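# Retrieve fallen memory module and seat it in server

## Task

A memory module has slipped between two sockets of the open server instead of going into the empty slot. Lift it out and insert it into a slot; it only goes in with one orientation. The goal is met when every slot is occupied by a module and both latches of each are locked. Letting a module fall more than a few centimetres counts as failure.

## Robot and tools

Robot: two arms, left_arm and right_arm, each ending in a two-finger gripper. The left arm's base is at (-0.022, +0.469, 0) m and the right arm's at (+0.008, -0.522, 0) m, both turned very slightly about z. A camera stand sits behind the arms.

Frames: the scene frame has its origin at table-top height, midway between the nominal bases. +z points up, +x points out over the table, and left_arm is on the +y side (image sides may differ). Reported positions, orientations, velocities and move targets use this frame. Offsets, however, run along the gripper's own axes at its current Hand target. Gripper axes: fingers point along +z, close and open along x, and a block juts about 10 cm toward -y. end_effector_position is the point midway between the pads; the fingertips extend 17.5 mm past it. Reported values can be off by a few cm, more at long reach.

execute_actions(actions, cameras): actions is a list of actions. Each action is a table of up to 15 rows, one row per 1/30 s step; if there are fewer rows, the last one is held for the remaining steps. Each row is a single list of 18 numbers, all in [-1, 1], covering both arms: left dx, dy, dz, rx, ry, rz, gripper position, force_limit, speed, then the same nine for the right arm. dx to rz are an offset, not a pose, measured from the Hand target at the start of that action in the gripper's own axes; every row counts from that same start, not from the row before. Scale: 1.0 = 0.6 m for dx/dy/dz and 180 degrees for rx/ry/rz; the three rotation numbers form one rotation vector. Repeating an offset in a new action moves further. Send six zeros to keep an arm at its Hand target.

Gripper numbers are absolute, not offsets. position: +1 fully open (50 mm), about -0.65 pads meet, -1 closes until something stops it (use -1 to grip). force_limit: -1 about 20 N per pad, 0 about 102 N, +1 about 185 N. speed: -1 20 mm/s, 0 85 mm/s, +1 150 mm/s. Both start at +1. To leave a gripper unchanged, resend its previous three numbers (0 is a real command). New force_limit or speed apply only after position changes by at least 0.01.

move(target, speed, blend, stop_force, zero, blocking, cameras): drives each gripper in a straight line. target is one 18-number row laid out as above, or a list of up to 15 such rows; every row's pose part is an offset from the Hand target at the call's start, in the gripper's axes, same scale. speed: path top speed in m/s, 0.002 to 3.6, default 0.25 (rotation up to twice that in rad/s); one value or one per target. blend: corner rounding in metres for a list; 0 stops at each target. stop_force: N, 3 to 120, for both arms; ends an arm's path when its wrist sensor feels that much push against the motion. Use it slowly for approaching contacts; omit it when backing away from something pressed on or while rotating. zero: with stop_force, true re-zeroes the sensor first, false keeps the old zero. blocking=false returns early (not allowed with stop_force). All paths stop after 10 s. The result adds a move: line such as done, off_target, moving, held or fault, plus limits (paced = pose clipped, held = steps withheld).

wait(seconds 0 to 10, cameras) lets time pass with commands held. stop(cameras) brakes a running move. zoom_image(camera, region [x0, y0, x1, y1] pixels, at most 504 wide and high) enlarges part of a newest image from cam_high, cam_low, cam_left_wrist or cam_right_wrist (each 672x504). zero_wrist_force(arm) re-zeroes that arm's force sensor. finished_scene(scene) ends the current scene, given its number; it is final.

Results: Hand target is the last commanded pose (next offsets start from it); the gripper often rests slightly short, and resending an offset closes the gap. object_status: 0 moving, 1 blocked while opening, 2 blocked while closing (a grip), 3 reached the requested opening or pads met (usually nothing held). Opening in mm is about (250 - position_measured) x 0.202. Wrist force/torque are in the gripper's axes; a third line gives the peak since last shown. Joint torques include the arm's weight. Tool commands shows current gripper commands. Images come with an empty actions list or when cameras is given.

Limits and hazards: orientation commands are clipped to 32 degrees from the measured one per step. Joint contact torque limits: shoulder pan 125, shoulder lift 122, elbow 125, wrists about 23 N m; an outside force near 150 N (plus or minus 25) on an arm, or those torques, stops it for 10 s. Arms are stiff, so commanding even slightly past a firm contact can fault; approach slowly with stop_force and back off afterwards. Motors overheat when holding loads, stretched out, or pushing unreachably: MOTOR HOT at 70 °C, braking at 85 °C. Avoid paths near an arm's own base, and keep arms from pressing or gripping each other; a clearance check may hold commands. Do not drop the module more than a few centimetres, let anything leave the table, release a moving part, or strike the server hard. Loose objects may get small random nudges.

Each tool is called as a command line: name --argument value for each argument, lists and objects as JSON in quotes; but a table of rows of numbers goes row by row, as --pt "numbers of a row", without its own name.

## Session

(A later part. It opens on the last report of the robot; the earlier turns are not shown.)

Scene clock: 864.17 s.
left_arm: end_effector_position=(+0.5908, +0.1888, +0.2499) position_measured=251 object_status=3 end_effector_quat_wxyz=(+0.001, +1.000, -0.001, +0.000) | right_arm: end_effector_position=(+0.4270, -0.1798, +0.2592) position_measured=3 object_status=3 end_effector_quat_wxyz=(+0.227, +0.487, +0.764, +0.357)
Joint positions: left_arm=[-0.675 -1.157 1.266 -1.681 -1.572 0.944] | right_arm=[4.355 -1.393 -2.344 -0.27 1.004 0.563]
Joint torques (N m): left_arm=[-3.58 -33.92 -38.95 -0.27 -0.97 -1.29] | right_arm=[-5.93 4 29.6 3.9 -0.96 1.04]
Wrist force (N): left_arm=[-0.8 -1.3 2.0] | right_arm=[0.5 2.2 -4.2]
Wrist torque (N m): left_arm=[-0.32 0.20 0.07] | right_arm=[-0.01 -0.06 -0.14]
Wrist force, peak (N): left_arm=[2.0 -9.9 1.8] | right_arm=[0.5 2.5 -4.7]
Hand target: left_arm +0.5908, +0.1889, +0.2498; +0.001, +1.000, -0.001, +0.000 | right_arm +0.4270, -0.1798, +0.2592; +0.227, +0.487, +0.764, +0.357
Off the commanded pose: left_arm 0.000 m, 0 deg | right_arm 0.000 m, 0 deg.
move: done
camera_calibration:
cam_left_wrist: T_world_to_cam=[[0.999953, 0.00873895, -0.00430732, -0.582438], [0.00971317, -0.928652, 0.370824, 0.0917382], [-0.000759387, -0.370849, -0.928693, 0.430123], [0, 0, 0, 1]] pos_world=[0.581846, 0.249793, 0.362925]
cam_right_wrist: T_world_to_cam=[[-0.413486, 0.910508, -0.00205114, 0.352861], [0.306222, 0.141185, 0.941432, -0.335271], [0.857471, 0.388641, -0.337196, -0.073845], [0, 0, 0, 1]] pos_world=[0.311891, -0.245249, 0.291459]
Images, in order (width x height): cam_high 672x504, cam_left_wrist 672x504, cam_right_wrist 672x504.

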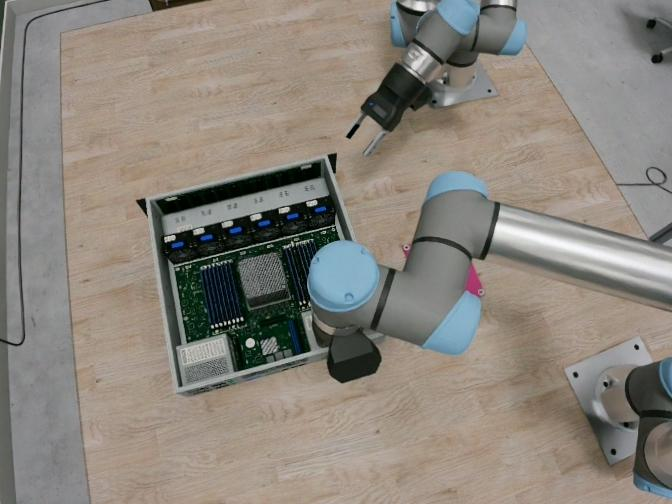

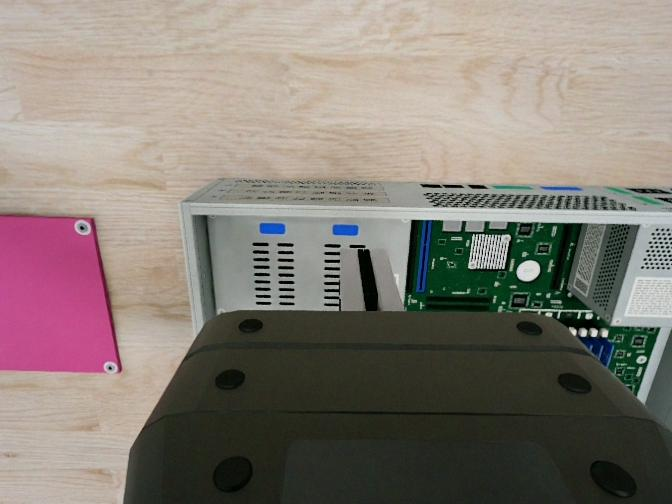

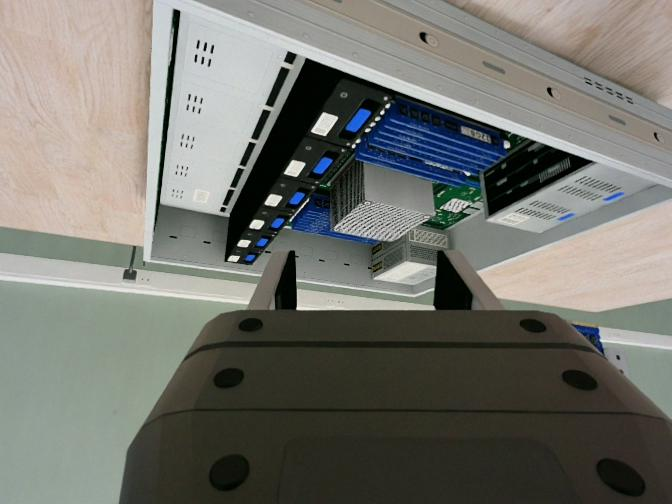

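move --pt "0 -0.185 0 0 0 0 -0.97 -0.7 -1 0 0 0 0 0 0 1 1 1" --pt "0 -0.185 0 0 0 0 -0.97 -0.7 -1 0.1453 0.1157 0.421 0.1758 -0.2764 0.5915 1 1 1" --speed '[0.12, 0.35]' --cameras '["cam_right_wrist","cam_high"]'

zoom_image --camera "cam_right_wrist" --region '[280, 100, 400, 220]'

zoom_image --camera "cam_right_wrist" --region '[280, 200, 400, 320]'

Scene clock: 886.53 s.
left_arm: end_effector_position=(+0.5909, +0.2999, +0.2496) position_measured=251 object_status=3 end_effector_quat_wxyz=(+0.001, +1.000, -0.001, +0.000) | right_arm: end_effector_position=(+0.6060, -0.0001, +0.1502) position_measured=3 object_status=3 end_effector_quat_wxyz=(+0.000, +1.000, +0.000, +0.000)
Joint positions: left_arm=[-0.528 -1.25 1.396 -1.718 -1.572 1.092] | right_arm=[4.028 -2.338 -0.955 -1.42 1.57 2.457]
Joint torques (N m): left_arm=[7.52 -30.01 -38.98 -0.21 1.17 1.14] | right_arm=[3.86 64.58 29.28 5.06 0.98 1.18]
Wrist force (N): left_arm=[-0.3 -2.1 1.8] | right_arm=[1.3 1.6 -2.8]
Wrist torque (N m): left_arm=[-0.41 0.13 0.04] | right_arm=[0.20 -0.24 -0.22]
Wrist force, peak (N): left_arm=[1.9 -9.0 1.3] | right_arm=[-0.5 1.7 -5.4]
Hand target: left_arm +0.5909, +0.2999, +0.2496; +0.001, +1.000, -0.001, +0.000 | right_arm +0.6060, +0.0000, +0.1504; +0.000, +1.000, +0.000, +0.000
Off the commanded pose: left_arm 0.000 m, 0 deg | right_arm 0.000 m, 0 deg.
move: done
camera_calibration:
cam_right_wrist: T_world_to_cam=[[0.999948, -0.00413405, -0.0093635, -0.592501], [-0.000635259, -0.938109, 0.346341, -0.0376498], [-0.0102158, -0.346317, -0.938062, 0.28205], [0, 0, 0, 1]] pos_world=[0.595328, 0.0599094, 0.272072]
Images, in order (width x height): cam_high 672x504, cam_right_wrist 672x504.

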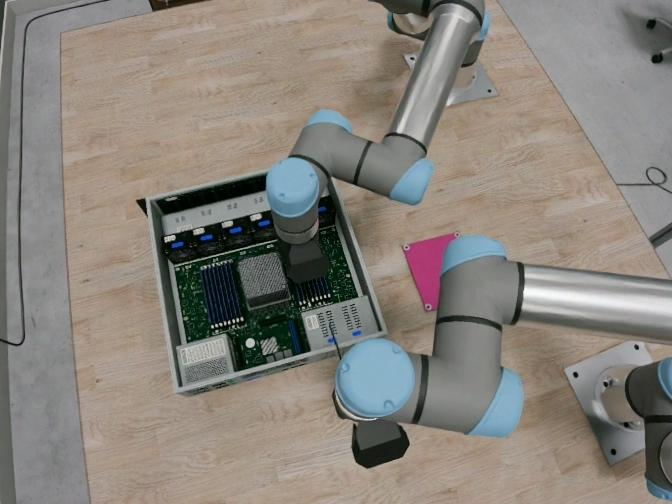

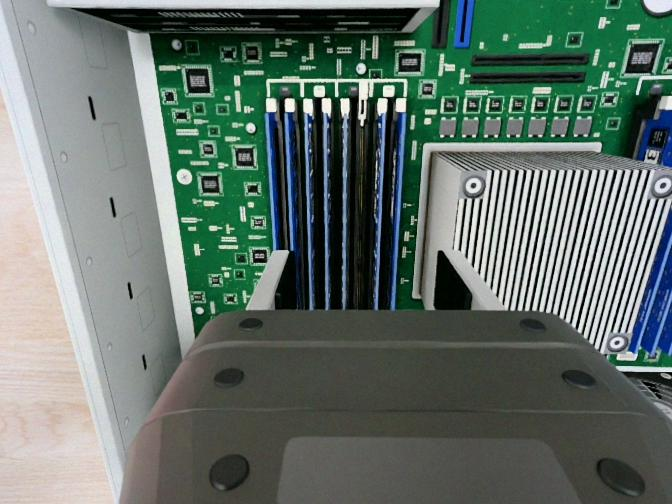

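Scaled by 4.200 from the camera's 672x504 image, which has a finer 960x720 frame.

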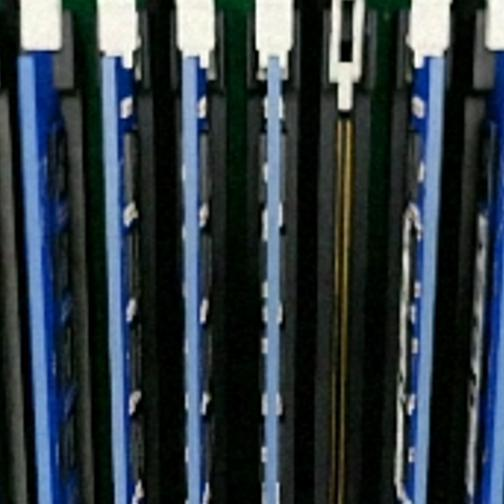

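Scaled by 4.200 from the camera's 672x504 image, which has a finer 960x720 frame.

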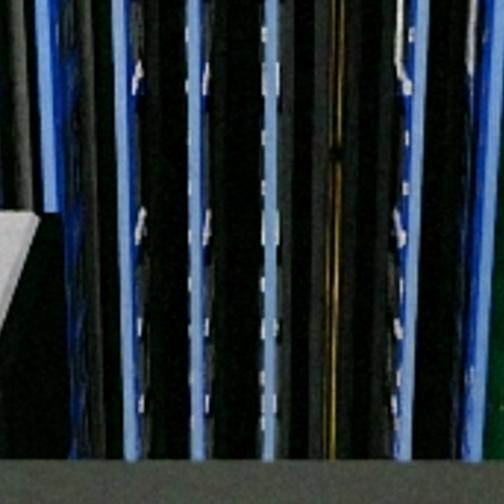

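zoom_image --camera "cam_right_wrist" --region '[240, 230, 360, 320]'

zoom_image --camera "cam_right_wrist" --region '[390, 230, 510, 320]'

Scaled by 4.200 from the camera's 672x504 image, which has a finer 960x720 frame.

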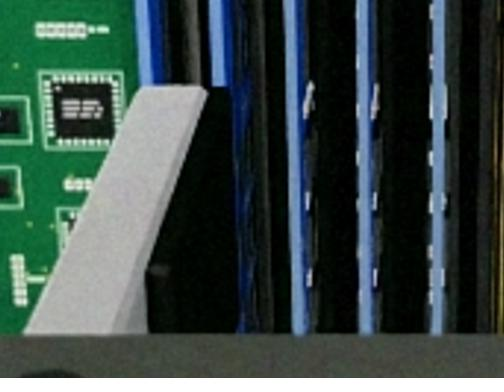

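Scaled by 4.200 from the camera's 672x504 image, which has a finer 960x720 frame.

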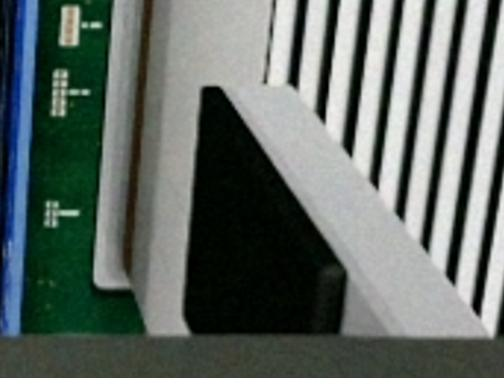

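move --pt "0 0 0 0 0 0 -0.97 -0.7 -1 -0.015 0.033 0.0 0 0 0 -0.62 -1 1" --pt "0 0 0 0 0 0 -0.97 -0.7 -1 -0.015 0.033 0.10 0 0 0 -0.62 -1 1" --speed 0.1

move --target '[0,0,0,0,0,0, -0.97, -0.7, -1, 0,0,0.05,0,0,0,-0.62,-1,1]' --speed 0.006 --stop_force 3 --cameras '["cam_right_wrist"]'

zoom_image --camera "cam_right_wrist" --region '[290, 200, 410, 320]'

Scene clock: 932.90 s.
left_arm: end_effector_position=(+0.5909, +0.2999, +0.2496) position_measured=251 object_status=3 end_effector_quat_wxyz=(+0.001, +1.000, -0.001, +0.000) | right_arm: end_effector_position=(+0.5970, -0.0199, +0.0902) position_measured=246 object_status=3 end_effector_quat_wxyz=(+0.000, +1.000, +0.000, +0.000)
Joint positions: left_arm=[-0.528 -1.25 1.396 -1.718 -1.572 1.092] | right_arm=[4.021 -2.323 -1.139 -1.251 1.571 2.45]
Joint torques (N m): left_arm=[7.61 -29.82 -39.08 -0.24 1.1 1.05] | right_arm=[5.88 69.01 30.54 1.73 -1.74 0.9]
Wrist force (N): left_arm=[-0.4 -2.0 2.1] | right_arm=[1.3 1.6 -2.4]
Wrist torque (N m): left_arm=[-0.38 0.14 0.05] | right_arm=[0.22 -0.24 -0.10]
Wrist force, peak (N): left_arm=[-0.6 -2.0 2.4] | right_arm=[1.2 1.2 -5.0]
Hand target: left_arm +0.5909, +0.2999, +0.2496; +0.001, +1.000, -0.001, +0.000 | right_arm +0.5970, -0.0198, +0.0904; +0.000, +1.000, +0.000, +0.000
Off the commanded pose: left_arm 0.000 m, 0 deg | right_arm 0.000 m, 0 deg.
move: done

Scene clock: 936.17 s.
left_arm: end_effector_position=(+0.5909, +0.2999, +0.2496) position_measured=251 object_status=3 end_effector_quat_wxyz=(+0.001, +1.000, -0.001, +0.000) | right_arm: end_effector_position=(+0.5970, -0.0198, +0.0786) position_measured=246 object_status=3 end_effector_quat_wxyz=(+0.000, +1.000, +0.000, +0.000)
Joint positions: left_arm=[-0.528 -1.25 1.396 -1.718 -1.572 1.092] | right_arm=[4.021 -2.333 -1.152 -1.227 1.571 2.45]
Joint torques (N m): left_arm=[7.47 -30.52 -38.67 -0.25 1.12 1] | right_arm=[4.47 64.11 29.6 0.12 -1.63 -0.96]
Wrist force (N): left_arm=[-0.6 -1.6 2.1] | right_arm=[1.2 0.5 -7.7]
Wrist torque (N m): left_arm=[-0.34 0.16 0.04] | right_arm=[0.31 -0.22 -0.10]
Wrist force, peak (N): left_arm=[-0.4 -2.0 2.3] | right_arm=[1.0 3.8 -12.3]
Hand target: left_arm +0.5909, +0.2999, +0.2496; +0.001, +1.000, -0.001, +0.000 | right_arm +0.5970, -0.0198, +0.0786; +0.000, +1.000, +0.000, +0.000 (not the last commanded pose)
Off the commanded pose: left_arm 0.000 m, 0 deg | right_arm 0.018 m, 0 deg.
move: contact (right_arm)
camera_calibration:
cam_right_wrist: T_world_to_cam=[[0.999947, -0.00431879, -0.00929582, -0.584259], [-0.000835218, -0.938217, 0.346047, -0.031159], [-0.010216, -0.346021, -0.938171, 0.20798], [0, 0, 0, 1]] pos_world=[0.586327, 0.0402081, 0.200472]
Images, in order (width x height): cam_right_wrist 672x504.

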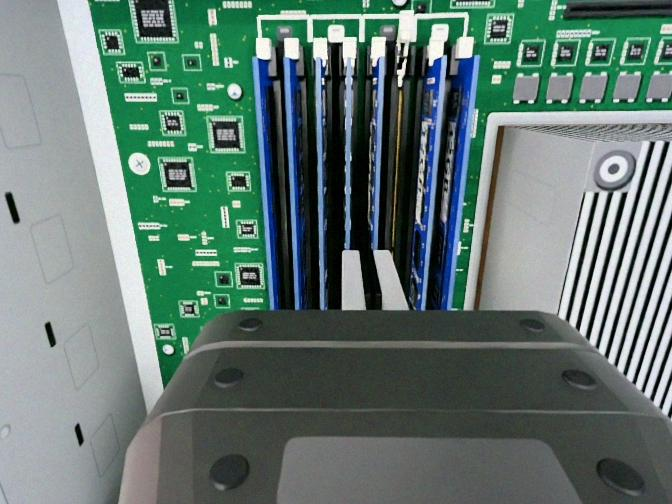

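Scaled by 4.200 from the camera's 672x504 image, which has a finer 960x720 frame.

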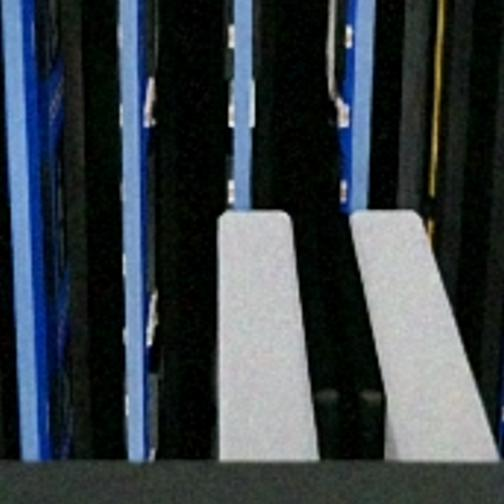

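zoom_image --camera "cam_right_wrist" --region '[330, 10, 430, 110]'

Scaled by 5.040 from the camera's 672x504 image, which has a finer 960x720 frame.

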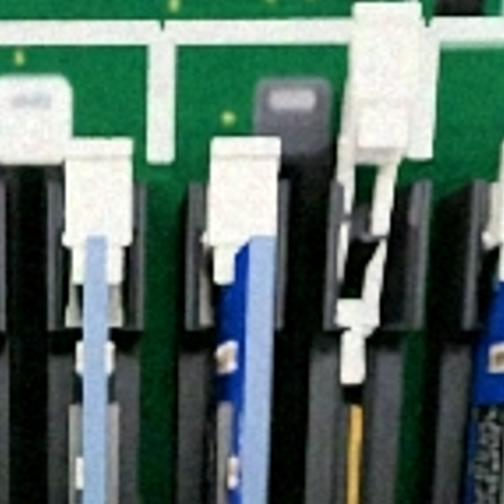

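move --pt "0 0 0 0 0 0 -0.97 -0.7 -1 0 0 -0.2 0 0 0 -0.62 -1 1" --pt "0 0 0 0 0 0 -0.97 -0.7 -1 -0.0037 0 -0.419 0 0 -0.5 -0.62 -1 1" --pt "0 0 0 0 0 0 -0.97 -0.7 -1 -0.0037 -0.083 -0.419 0 0 1 0.1 -1 1" --speed 0.4 --cameras '["cam_right_wrist","cam_high","cam_low"]'

Scene clock: 991.07 s.
left_arm: end_effector_position=(+0.5909, +0.2999, +0.2496) position_measured=251 object_status=3 end_effector_quat_wxyz=(+0.001, +1.000, -0.001, +0.000) | right_arm: end_effector_position=(+0.5947, +0.0300, +0.3300) position_measured=138 object_status=3 end_effector_quat_wxyz=(+0.000, +0.000, +1.000, +0.000)
Joint positions: left_arm=[-0.528 -1.25 1.396 -1.718 -1.572 1.092] | right_arm=[4.063 -2.525 -0.138 -2.05 1.571 -0.65]
Joint torques (N m): left_arm=[7.18 -30.04 -38.5 -0.29 1.08 0.78] | right_arm=[-5.99 39.53 32.11 0.4 1.56 -0.88]
Wrist force (N): left_arm=[-0.6 -2.0 1.8] | right_arm=[1.0 1.7 -2.4]
Wrist torque (N m): left_arm=[-0.40 0.17 0.05] | right_arm=[0.25 -0.18 -0.08]
Wrist force, peak (N): left_arm=[-0.4 -2.2 2.2] | right_arm=[1.3 0.1 -8.1]
Hand target: left_arm +0.5909, +0.2999, +0.2496; +0.001, +1.000, -0.001, +0.000 | right_arm +0.5947, +0.0300, +0.3300; +0.000, +0.000, +1.000, +0.000
Off the commanded pose: left_arm 0.000 m, 0 deg | right_arm 0.000 m, 0 deg.
move: done
camera_calibration:
cam_right_wrist: T_world_to_cam=[[-0.999944, 0.00422985, -0.00964982, 0.609825], [0.000634592, 0.938392, 0.345572, -0.12851], [0.010517, 0.345546, -0.938343, 0.428072], [0, 0, 0, 1]] pos_world=[0.605371, -0.0299052, 0.451973]
Images, in order (width x height): cam_high 672x504, cam_low 672x504, cam_right_wrist 672x504.

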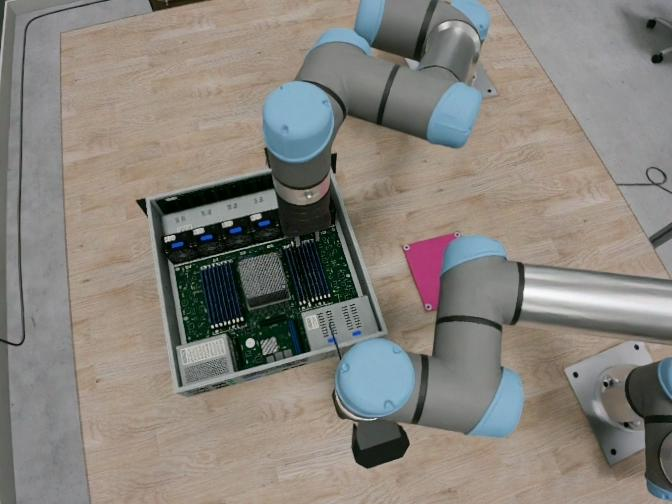

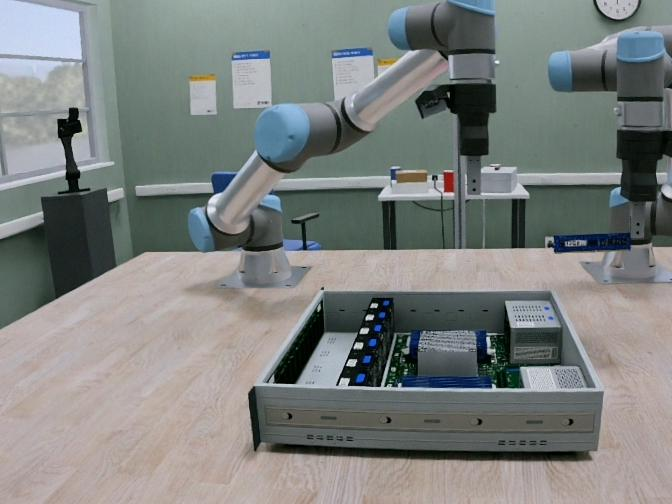

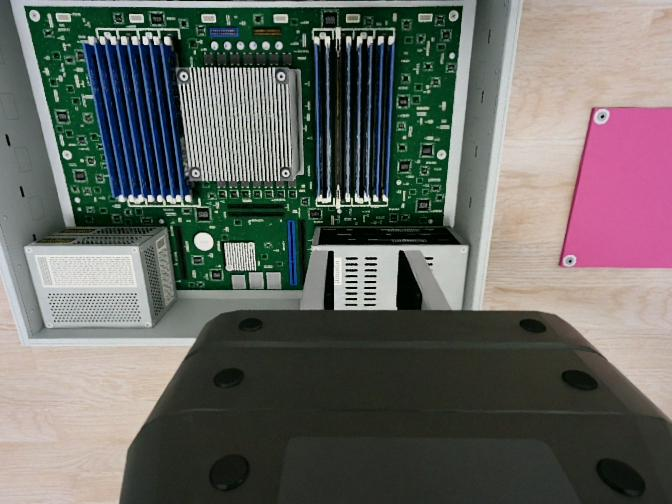

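move --target '[0,0.2167,0,0,0,0, -0.97, -0.7, -1, 0,0,0,0,0,0,0.1,-1,1]' --speed 0.15 --cameras '["cam_right_wrist","cam_high","cam_low","cam_left_wrist"]'

zoom_image --camera "cam_low" --region '[440, 130, 660, 290]'

Scene clock: 998.07 s.
left_arm: end_effector_position=(+0.5908, +0.1700, +0.2497) position_measured=251 object_status=3 end_effector_quat_wxyz=(+0.001, +1.000, -0.001, +0.000) | right_arm: end_effector_position=(+0.5947, +0.0300, +0.3300) position_measured=138 object_status=3 end_effector_quat_wxyz=(+0.000, +0.000, +1.000, +0.000)
Joint positions: left_arm=[-0.698 -1.136 1.237 -1.672 -1.572 0.922] | right_arm=[4.063 -2.525 -0.138 -2.05 1.571 -0.65]
Joint torques (N m): left_arm=[-4.33 -65.26 -20.85 -6.31 0.85 -0.59] | right_arm=[-6.47 39.33 31.03 0.36 1.42 -1.11]
Wrist force (N): left_arm=[-0.7 -2.3 1.8] | right_arm=[0.7 1.5 -2.5]
Wrist torque (N m): left_arm=[-0.46 0.20 0.19] | right_arm=[0.21 -0.16 -0.09]
Wrist force, peak (N): left_arm=[0.1 -6.5 2.0] | right_arm=[1.2 2.0 -2.5]
Hand target: left_arm +0.5908, +0.1699, +0.2498; +0.001, +1.000, -0.001, +0.000 | right_arm +0.5947, +0.0300, +0.3300; +0.000, +0.000, +1.000, +0.000
Off the commanded pose: left_arm 0.000 m, 0 deg | right_arm 0.000 m, 0 deg.
move: done
camera_calibration:
cam_left_wrist: T_world_to_cam=[[0.99995, 0.00874866, -0.00484104, -0.582079], [0.00991943, -0.928852, 0.370319, 0.0743723], [-0.00125681, -0.370348, -0.928892, 0.423175], [0, 0, 0, 1]] pos_world=[0.581844, 0.230895, 0.362724]
cam_right_wrist: T_world_to_cam=[[-0.999945, 0.00422952, -0.00964847, 0.609825], [0.00063511, 0.938404, 0.345539, -0.128496], [0.0105156, 0.345514, -0.938355, 0.428078], [0, 0, 0, 1]] pos_world=[0.605371, -0.029905, 0.451973]

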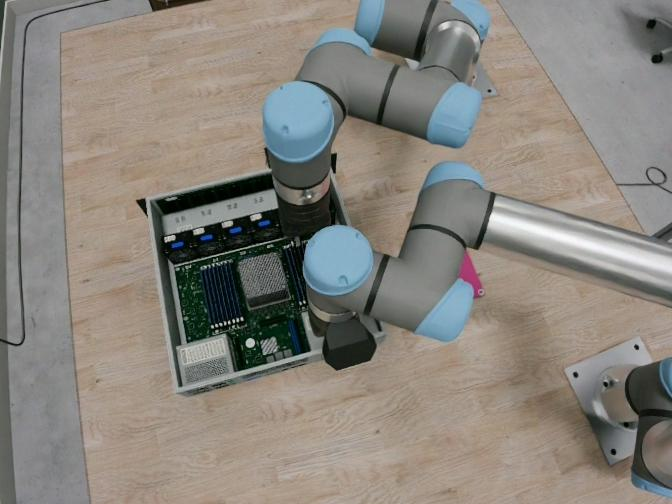

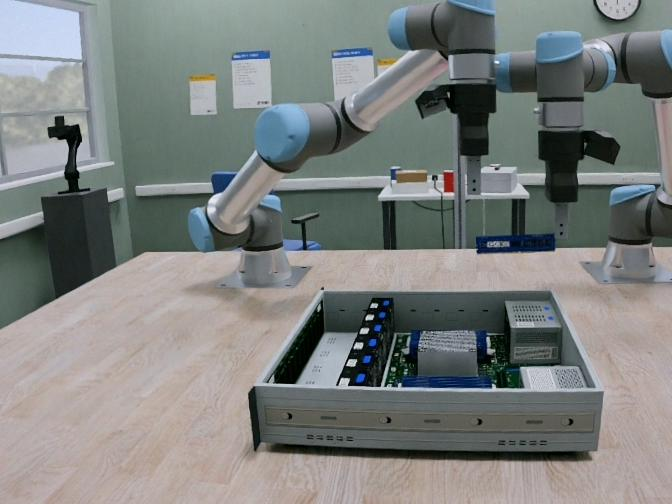

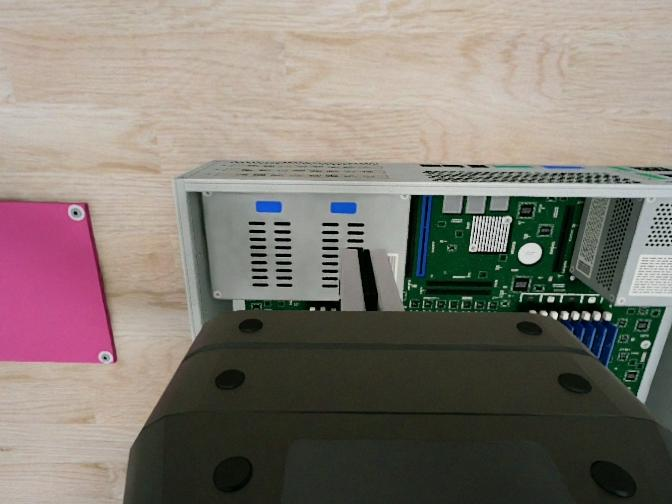

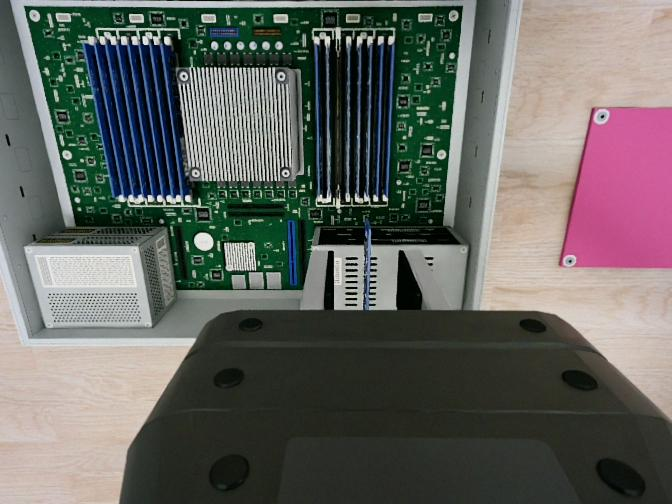

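Scaled by 2.291 from the camera's 672x504 image, which has a finer 960x720 frame.

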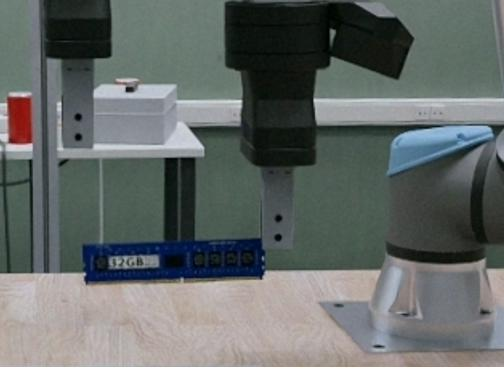

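move --pt "0 0 0 0 0 0 -0.97 -0.7 -1 0.0095 0.065 0.0 0 0 0 0.1 -1 1" --pt "0 0 0 0 0 0 -0.97 -0.7 -1 0.0095 0.065 0.0917 0 0 0 0.1 -1 1" --speed 0.1 --cameras '["cam_right_wrist","cam_low","cam_left_wrist"]'

zoom_image --camera "cam_low" --region '[440, 130, 640, 270]'

zoom_image --camera "cam_right_wrist" --region '[290, 180, 450, 320]'

Scene clock: 1030.73 s.
left_arm: end_effector_position=(+0.5908, +0.1699, +0.2498) position_measured=251 object_status=3 end_effector_quat_wxyz=(+0.001, +1.000, -0.001, +0.000) | right_arm: end_effector_position=(+0.5883, +0.0683, +0.3293) position_measured=138 object_status=3 end_effector_quat_wxyz=(+0.021, +0.000, +1.000, +0.022)
Joint positions: left_arm=[-0.698 -1.137 1.237 -1.672 -1.572 0.922] | right_arm=[4.1 -2.586 -0.035 -2.031 1.562 -0.613]
Joint torques (N m): left_arm=[-3.87 -66.2 -35.79 -6.18 -0.68 -1.29] | right_arm=[-5.33 51.09 29.99 1.21 0.66 -0.77]
Wrist force (N): left_arm=[-0.6 -2.4 2.0] | right_arm=[1.0 1.6 -2.6]
Wrist torque (N m): left_arm=[-0.47 0.19 0.19] | right_arm=[0.22 -0.19 -0.23]
Wrist force, peak (N): left_arm=[-0.6 -2.6 2.2] | right_arm=[2.4 3.5 -2.5]
Hand target: left_arm +0.5908, +0.1699, +0.2498; +0.001, +1.000, -0.001, +0.000 | right_arm +0.5883, +0.0683, +0.3293; +0.021, +0.000, +1.000, +0.022 (not the last commanded pose)
Off the commanded pose: left_arm 0.000 m, 0 deg | right_arm 0.054 m, 4 deg.
elbow stopped short (right arm): the move would have taken joint 3 (elbow) straighter than the controller allows.
move: held (right_arm; a check stopped the path); path passed 1 of 2 targets; limits=held
pose unreachable (right arm): on one or more control steps of this call, first in action 0 (counted from 0), this arm could not follow its commanded pose, so it was not sent that pose on those steps. It may still have moved: this result reports where it is.
cause: moving toward the commanded pose would bring a part of the arm too close to another arm (a part of this arm just beyond joint 3 (elbow) and a part of the left arm just beyond its joint 3 (elbow), along the way the arms are being sent, or toward where that arm still pushes).
camera_calibration:
cam_left_wrist: T_world_to_cam=[[0.999951, 0.0087263, -0.00462011, -0.582154], [0.00981704, -0.928783, 0.370494, 0.0742216], [-0.00105803, -0.370522, -0.928823, 0.42313], [0, 0, 0, 1]] pos_world=[0.581845, 0.230795, 0.362824]
cam_right_wrist: T_world_to_cam=[[-0.998659, 0.00559289, -0.0514662, 0.616125], [-0.0147797, 0.92197, 0.38698, -0.167595], [0.0496146, 0.387222, -0.920651, 0.382518], [0, 0, 0, 1]] pos_world=[0.593844, 0.0029526, 0.448731]
Images, in order (width x height): cam_low 672x504, cam_left_wrist 672x504, cam_right_wrist 672x504.

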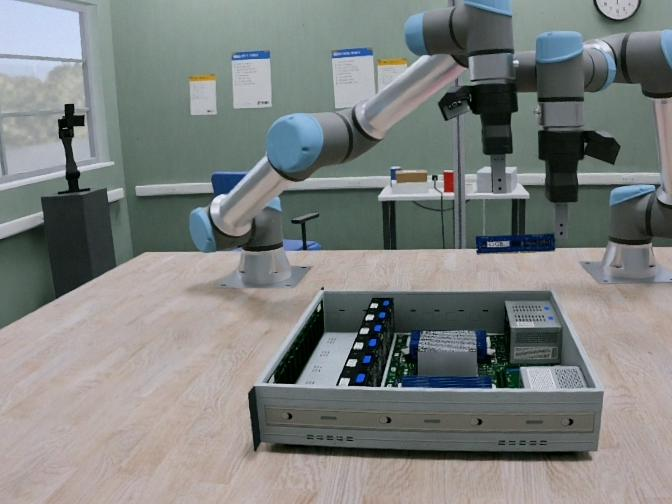

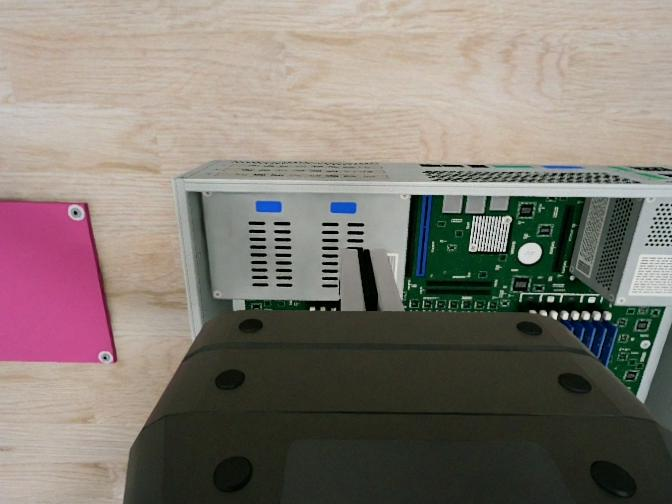

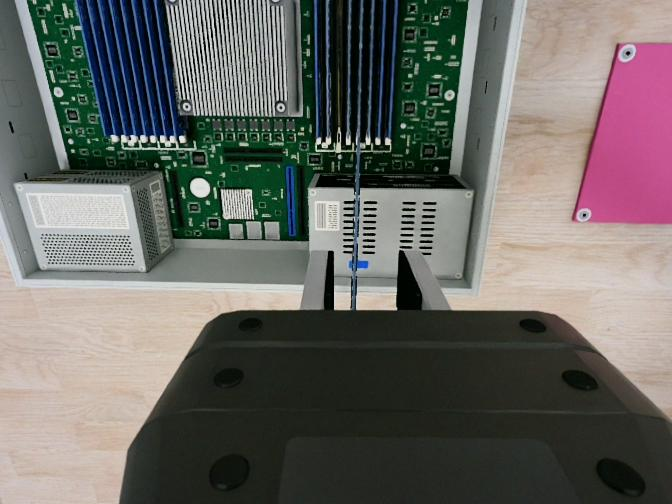

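Scaled by 2.520 from the camera's 672x504 image, which has a finer 960x720 frame.

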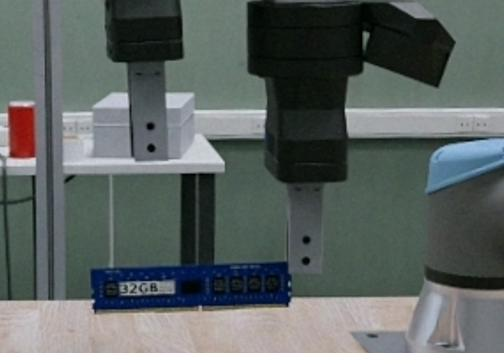

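Scaled by 3.150 from the camera's 672x504 image, which has a finer 960x720 frame.

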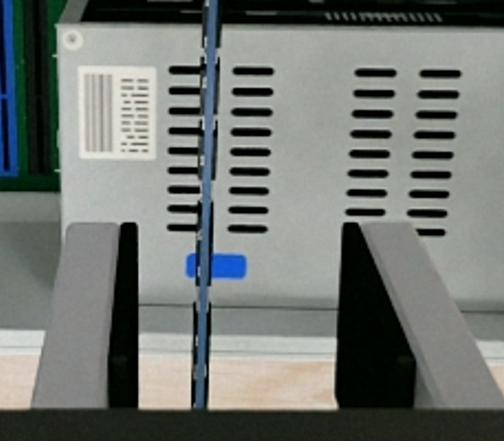

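move --pt "0 0 0 0 0 0 -0.97 -0.7 -1 -0.001 -0.314 0.132 0.014 0.0134 0 0.1 -1 1" --speed 0.25

move --target '[0,0.15,0.133,0,0,0, -0.97, -0.7, -1, 0,0,0,0,0,0,0.1,-1,1]' --speed 0.12 --cameras '["cam_right_wrist","cam_high","cam_low"]'

Scene clock: 1041.53 s.
left_arm: end_effector_position=(+0.5908, +0.1699, +0.2498) position_measured=251 object_status=3 end_effector_quat_wxyz=(+0.001, +1.000, -0.001, +0.000) | right_arm: end_effector_position=(+0.5884, +0.0678, +0.3289) position_measured=138 object_status=3 end_effector_quat_wxyz=(+0.021, +0.000, +1.000, +0.022)
Joint positions: left_arm=[-0.698 -1.137 1.237 -1.672 -1.572 0.922] | right_arm=[4.1 -2.584 -0.039 -2.03 1.562 -0.613]
Joint torques (N m): left_arm=[-4.2 -66.66 -35.53 -6.3 -1.31 -1.27] | right_arm=[-1.99 68.65 31.01 5.39 0.89 0.19]
Wrist force (N): left_arm=[-0.6 -2.2 1.9] | right_arm=[1.1 1.6 -2.5]
Wrist torque (N m): left_arm=[-0.43 0.19 0.19] | right_arm=[0.22 -0.22 -0.23]
Wrist force, peak (N): left_arm=[-0.8 -2.4 2.4] | right_arm=[1.1 1.8 -3.0]
Hand target: left_arm +0.5908, +0.1699, +0.2498; +0.001, +1.000, -0.001, +0.000 | right_arm +0.5884, +0.0678, +0.3289; +0.021, +0.000, +1.000, +0.022 (not the last commanded pose)
Off the commanded pose: left_arm 0.000 m, 0 deg | right_arm 0.204 m, 3 deg.
move: held (right_arm; a check stopped the path); limits=held
pose unreachable (right arm): on one or more control steps of this call, first in action 0 (counted from 0), this arm could not follow its commanded pose, so it was not sent that pose on those steps. It may still have moved: this result reports where it is.
cause: moving toward the commanded pose would bring a part of the arm too close to another arm (a part of this arm just beyond joint 3 (elbow) and a part of the left arm just beyond its joint 3 (elbow), 6 mm apart when this arm was first held).

Scene clock: 1042.13 s.
left_arm: end_effector_position=(+0.5905, +0.1501, +0.2323) position_measured=251 object_status=3 end_effector_quat_wxyz=(+0.001, +1.000, -0.001, +0.000) | right_arm: end_effector_position=(+0.5884, +0.0678, +0.3289) position_measured=138 object_status=3 end_effector_quat_wxyz=(+0.021, +0.000, +1.000, +0.022)
Joint positions: left_arm=[-0.722 -1.11 1.242 -1.704 -1.572 0.898] | right_arm=[4.1 -2.584 -0.039 -2.03 1.562 -0.613]
Joint torques (N m): left_arm=[7.28 -60.61 -34.03 -0.55 -0.87 1.21] | right_arm=[0.42 68.9 30.92 4.67 0.61 1.06]
Wrist force (N): left_arm=[-0.5 -2.1 2.2] | right_arm=[0.8 1.6 -2.4]
Wrist torque (N m): left_arm=[-0.42 0.17 0.19] | right_arm=[0.21 -0.15 -0.22]
Wrist force, peak (N): left_arm=[1.2 -8.4 1.0] | right_arm=[1.4 1.6 -2.6]
Hand target: left_arm +0.5905, +0.1502, +0.2325; +0.001, +1.000, -0.001, +0.000 (not the last commanded pose) | right_arm +0.5884, +0.0678, +0.3289; +0.021, +0.000, +1.000, +0.022
Off the commanded pose: left_arm 0.094 m, 0 deg | right_arm 0.000 m, 0 deg.
move: held (left_arm; a check stopped the path); limits=held
pose unreachable (left arm): on one or more control steps of this call, first in action 0 (counted from 0), this arm could not follow its commanded pose, so it was not sent that pose on those steps. It may still have moved: this result reports where it is.
cause: moving toward the commanded pose would bring a part of the arm too close to another arm (a part of this arm just beyond joint 5 (wrist 2) and the right arm's gripper, along the way the arms are being sent, or toward where that arm still pushes).
pose unreachable (right arm): on one or more control steps of this call, first in action 0 (counted from 0), this arm could not follow its commanded pose, so it was not sent that pose on those steps. It may still have moved: this result reports where it is.
cause: moving toward the commanded pose would bring a part of the arm too close to another arm (a part of this arm just beyond joint 3 (elbow) and a part of the left arm just beyond its joint 3 (elbow), 6 mm apart when this arm was first held).
camera_calibration:
cam_right_wrist: T_world_to_cam=[[-0.998706, 0.00568729, -0.05054, 0.615929], [-0.0142804, 0.922393, 0.385988, -0.166965], [0.048813, 0.386211, -0.921118, 0.383072], [0, 0, 0, 1]] pos_world=[0.594049, 0.00255823, 0.44843]
Images, in order (width x height): cam_high 672x504, cam_low 672x504, cam_right_wrist 672x504.

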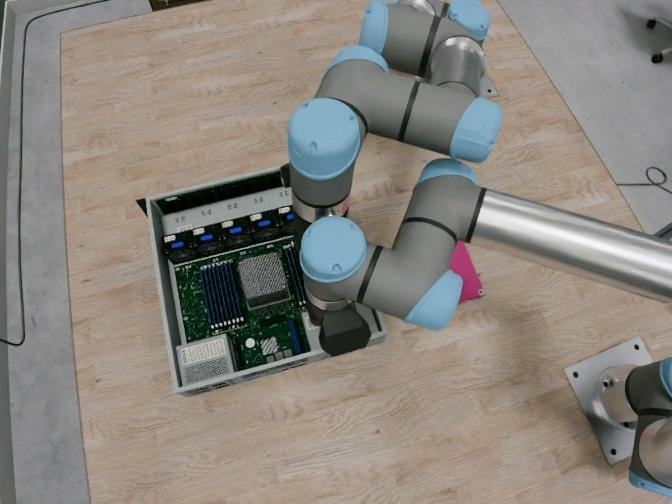

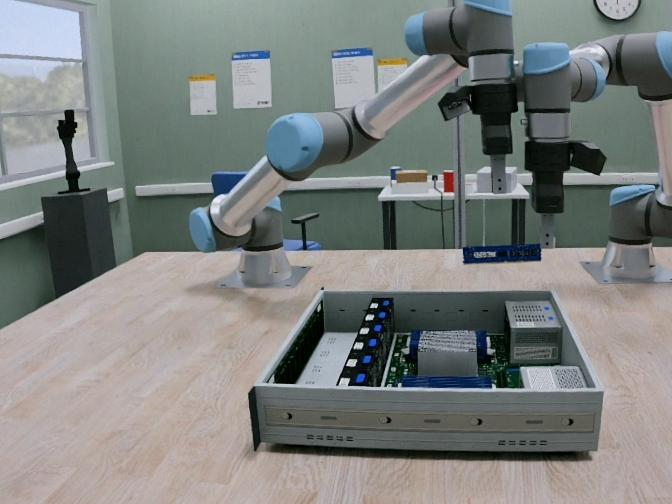

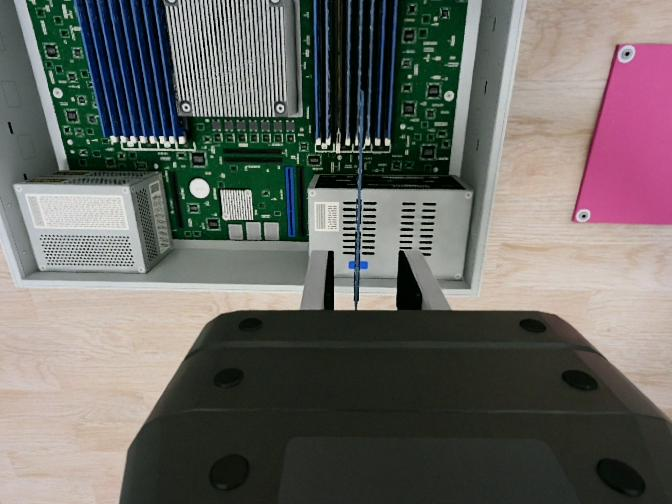

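move --target '[0,-0.2,0,0,0,0, -0.97, -0.7, -1, 0,0,0,0,0,0,0.1,-1,1]' --speed 0.12

move --pt "0 0 0 0 0 0 -0.97 -0.7 -1 -0.001 -0.314 0.132 0.014 0.0134 0 0.1 -1 1" --speed 0.25 --cameras '["cam_high"]'

Scene clock: 1048.60 s.
left_arm: end_effector_position=(+0.5907, +0.2701, +0.2324) position_measured=251 object_status=3 end_effector_quat_wxyz=(+0.001, +1.000, -0.001, +0.000) | right_arm: end_effector_position=(+0.5884, +0.0678, +0.3289) position_measured=138 object_status=3 end_effector_quat_wxyz=(+0.021, +0.000, +1.000, +0.022)
Joint positions: left_arm=[-0.57 -1.223 1.405 -1.753 -1.572 1.05] | right_arm=[4.1 -2.584 -0.039 -2.03 1.562 -0.613]
Joint torques (N m): left_arm=[-4.83 -31.34 -38.07 -1.16 -0.84 -1.2] | right_arm=[6.11 62.45 31.24 0.55 -1.62 1.09]
Wrist force (N): left_arm=[-0.4 -2.5 2.1] | right_arm=[1.2 1.7 -2.5]
Wrist torque (N m): left_arm=[-0.45 0.14 0.04] | right_arm=[0.24 -0.23 -0.22]
Wrist force, peak (N): left_arm=[2.0 -9.4 1.4] | right_arm=[1.2 1.5 -3.0]
Hand target: left_arm +0.5907, +0.2702, +0.2323; +0.001, +1.000, -0.001, +0.000 | right_arm +0.5884, +0.0678, +0.3289; +0.021, +0.000, +1.000, +0.022
Off the commanded pose: left_arm 0.000 m, 0 deg | right_arm 0.000 m, 0 deg.
move: done

Scene clock: 1049.93 s.
left_arm: end_effector_position=(+0.5907, +0.2702, +0.2323) position_measured=251 object_status=3 end_effector_quat_wxyz=(+0.001, +1.000, -0.001, +0.000) | right_arm: end_effector_position=(+0.5924, -0.1169, +0.2418) position_measured=138 object_status=3 end_effector_quat_wxyz=(+0.000, +0.000, +1.000, +0.000)
Joint positions: left_arm=[-0.57 -1.223 1.405 -1.753 -1.572 1.05] | right_arm=[3.936 -2.082 -1.141 -1.49 1.571 -0.776]
Joint torques (N m): left_arm=[7.41 -31.44 -38.68 -0.25 1 1.19] | right_arm=[-6.1 33.97 15.02 2.46 -1.06 -1.15]
Wrist force (N): left_arm=[0.2 -2.3 1.8] | right_arm=[1.0 1.0 -2.3]
Wrist torque (N m): left_arm=[-0.45 0.05 0.05] | right_arm=[0.13 -0.18 -0.09]
Wrist force, peak (N): left_arm=[0.2 -2.4 2.2] | right_arm=[-4.1 -9.8 -0.4]
Hand target: left_arm +0.5907, +0.2702, +0.2323; +0.001, +1.000, -0.001, +0.000 | right_arm +0.5925, -0.1169, +0.2417; +0.000, +0.000, +1.000, +0.000
Off the commanded pose: left_arm 0.000 m, 0 deg | right_arm 0.000 m, 0 deg.
move: done
Images, in order (width x height): cam_high 672x504.

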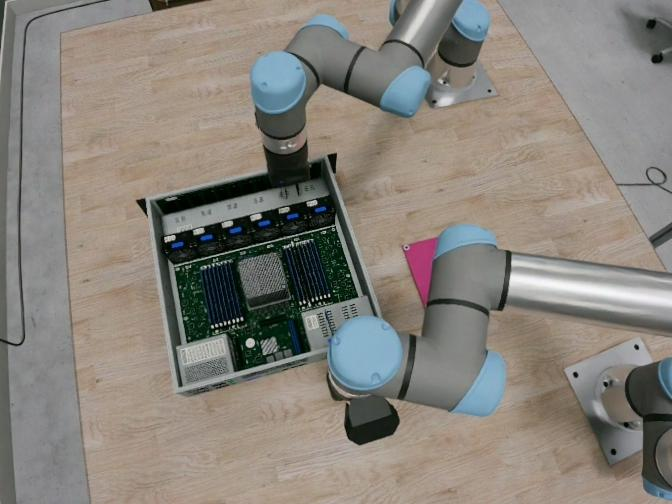

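move --target '[0,0.317,0.087,0,0,0, -0.97, -0.7, -1, 0,0,0,0,0,0,0.1,-1,1]' --speed 0.15 --cameras '["cam_right_wrist","cam_low"]'

zoom_image --camera "cam_low" --region '[400, 150, 580, 300]'

zoom_image --camera "cam_right_wrist" --region '[290, 130, 450, 320]'

Scene clock: 1063.77 s.
left_arm: end_effector_position=(+0.5904, +0.0800, +0.1803) position_measured=251 object_status=3 end_effector_quat_wxyz=(+0.001, +1.000, -0.001, +0.000) | right_arm: end_effector_position=(+0.5925, -0.1169, +0.2417) position_measured=138 object_status=3 end_effector_quat_wxyz=(+0.000, +0.000, +1.000, +0.000)
Joint positions: left_arm=[-0.798 -1 1.207 -1.779 -1.572 0.822] | right_arm=[3.936 -2.082 -1.141 -1.49 1.571 -0.777]
Joint torques (N m): left_arm=[-1.52 -68.21 -19.73 -4.24 -0.03 -0.08] | right_arm=[-6.03 31.09 14.54 5.28 -1.6 -1]
Wrist force (N): left_arm=[0.2 -1.2 2.1] | right_arm=[1.3 1.1 -2.5]
Wrist torque (N m): left_arm=[-0.26 0.05 0.16] | right_arm=[0.14 -0.24 -0.09]
Wrist force, peak (N): left_arm=[-4.3 4.7 2.5] | right_arm=[1.4 1.1 -2.8]
Hand target: left_arm +0.5904, +0.0799, +0.1804; +0.001, +1.000, -0.001, +0.000 | right_arm +0.5925, -0.1169, +0.2417; +0.000, +0.000, +1.000, +0.000
Off the commanded pose: left_arm 0.000 m, 0 deg | right_arm 0.000 m, 0 deg.
move: done
camera_calibration:
cam_right_wrist: T_world_to_cam=[[-0.999953, 0.00429345, -0.00866672, 0.607058], [0.00103734, 0.938511, 0.345247, 0.0398784], [0.00961612, 0.345222, -0.938472, 0.396472], [0, 0, 0, 1]] pos_world=[0.603176, -0.176904, 0.363571]
Images, in order (width x height): cam_low 672x504, cam_right_wrist 672x504.

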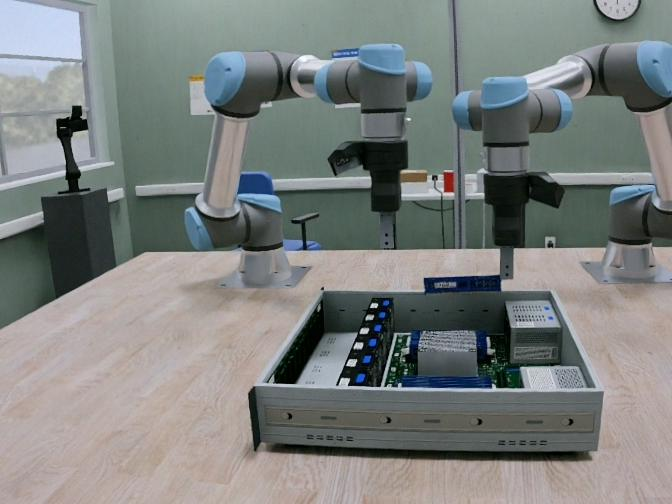

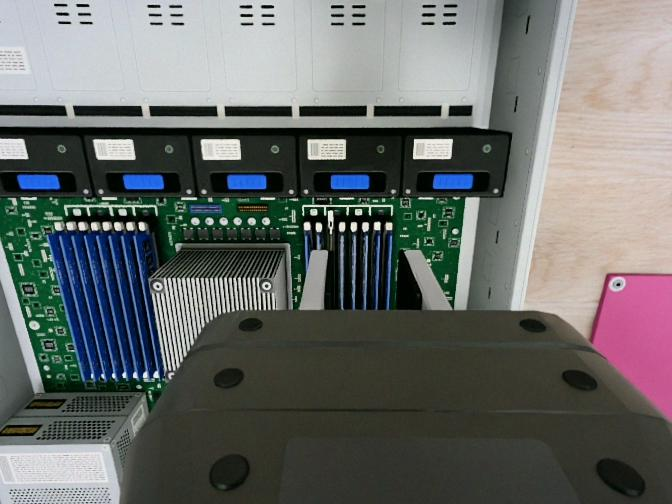

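Scaled by 2.800 from the camera's 672x504 image, which has a finer 960x720 frame.

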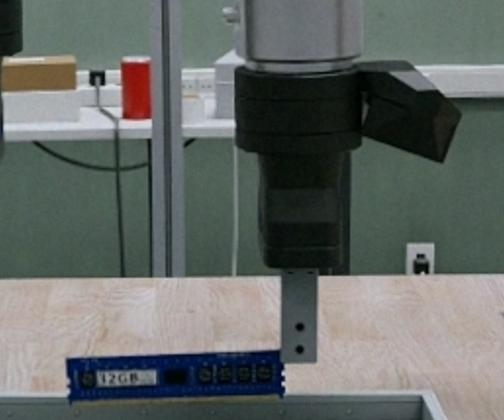

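Scaled by 2.653 from the camera's 672x504 image, which has a finer 960x720 frame.

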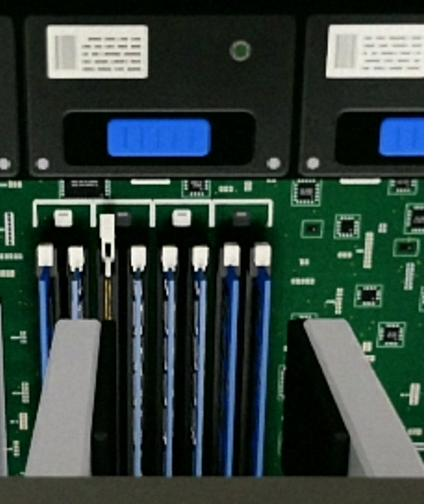

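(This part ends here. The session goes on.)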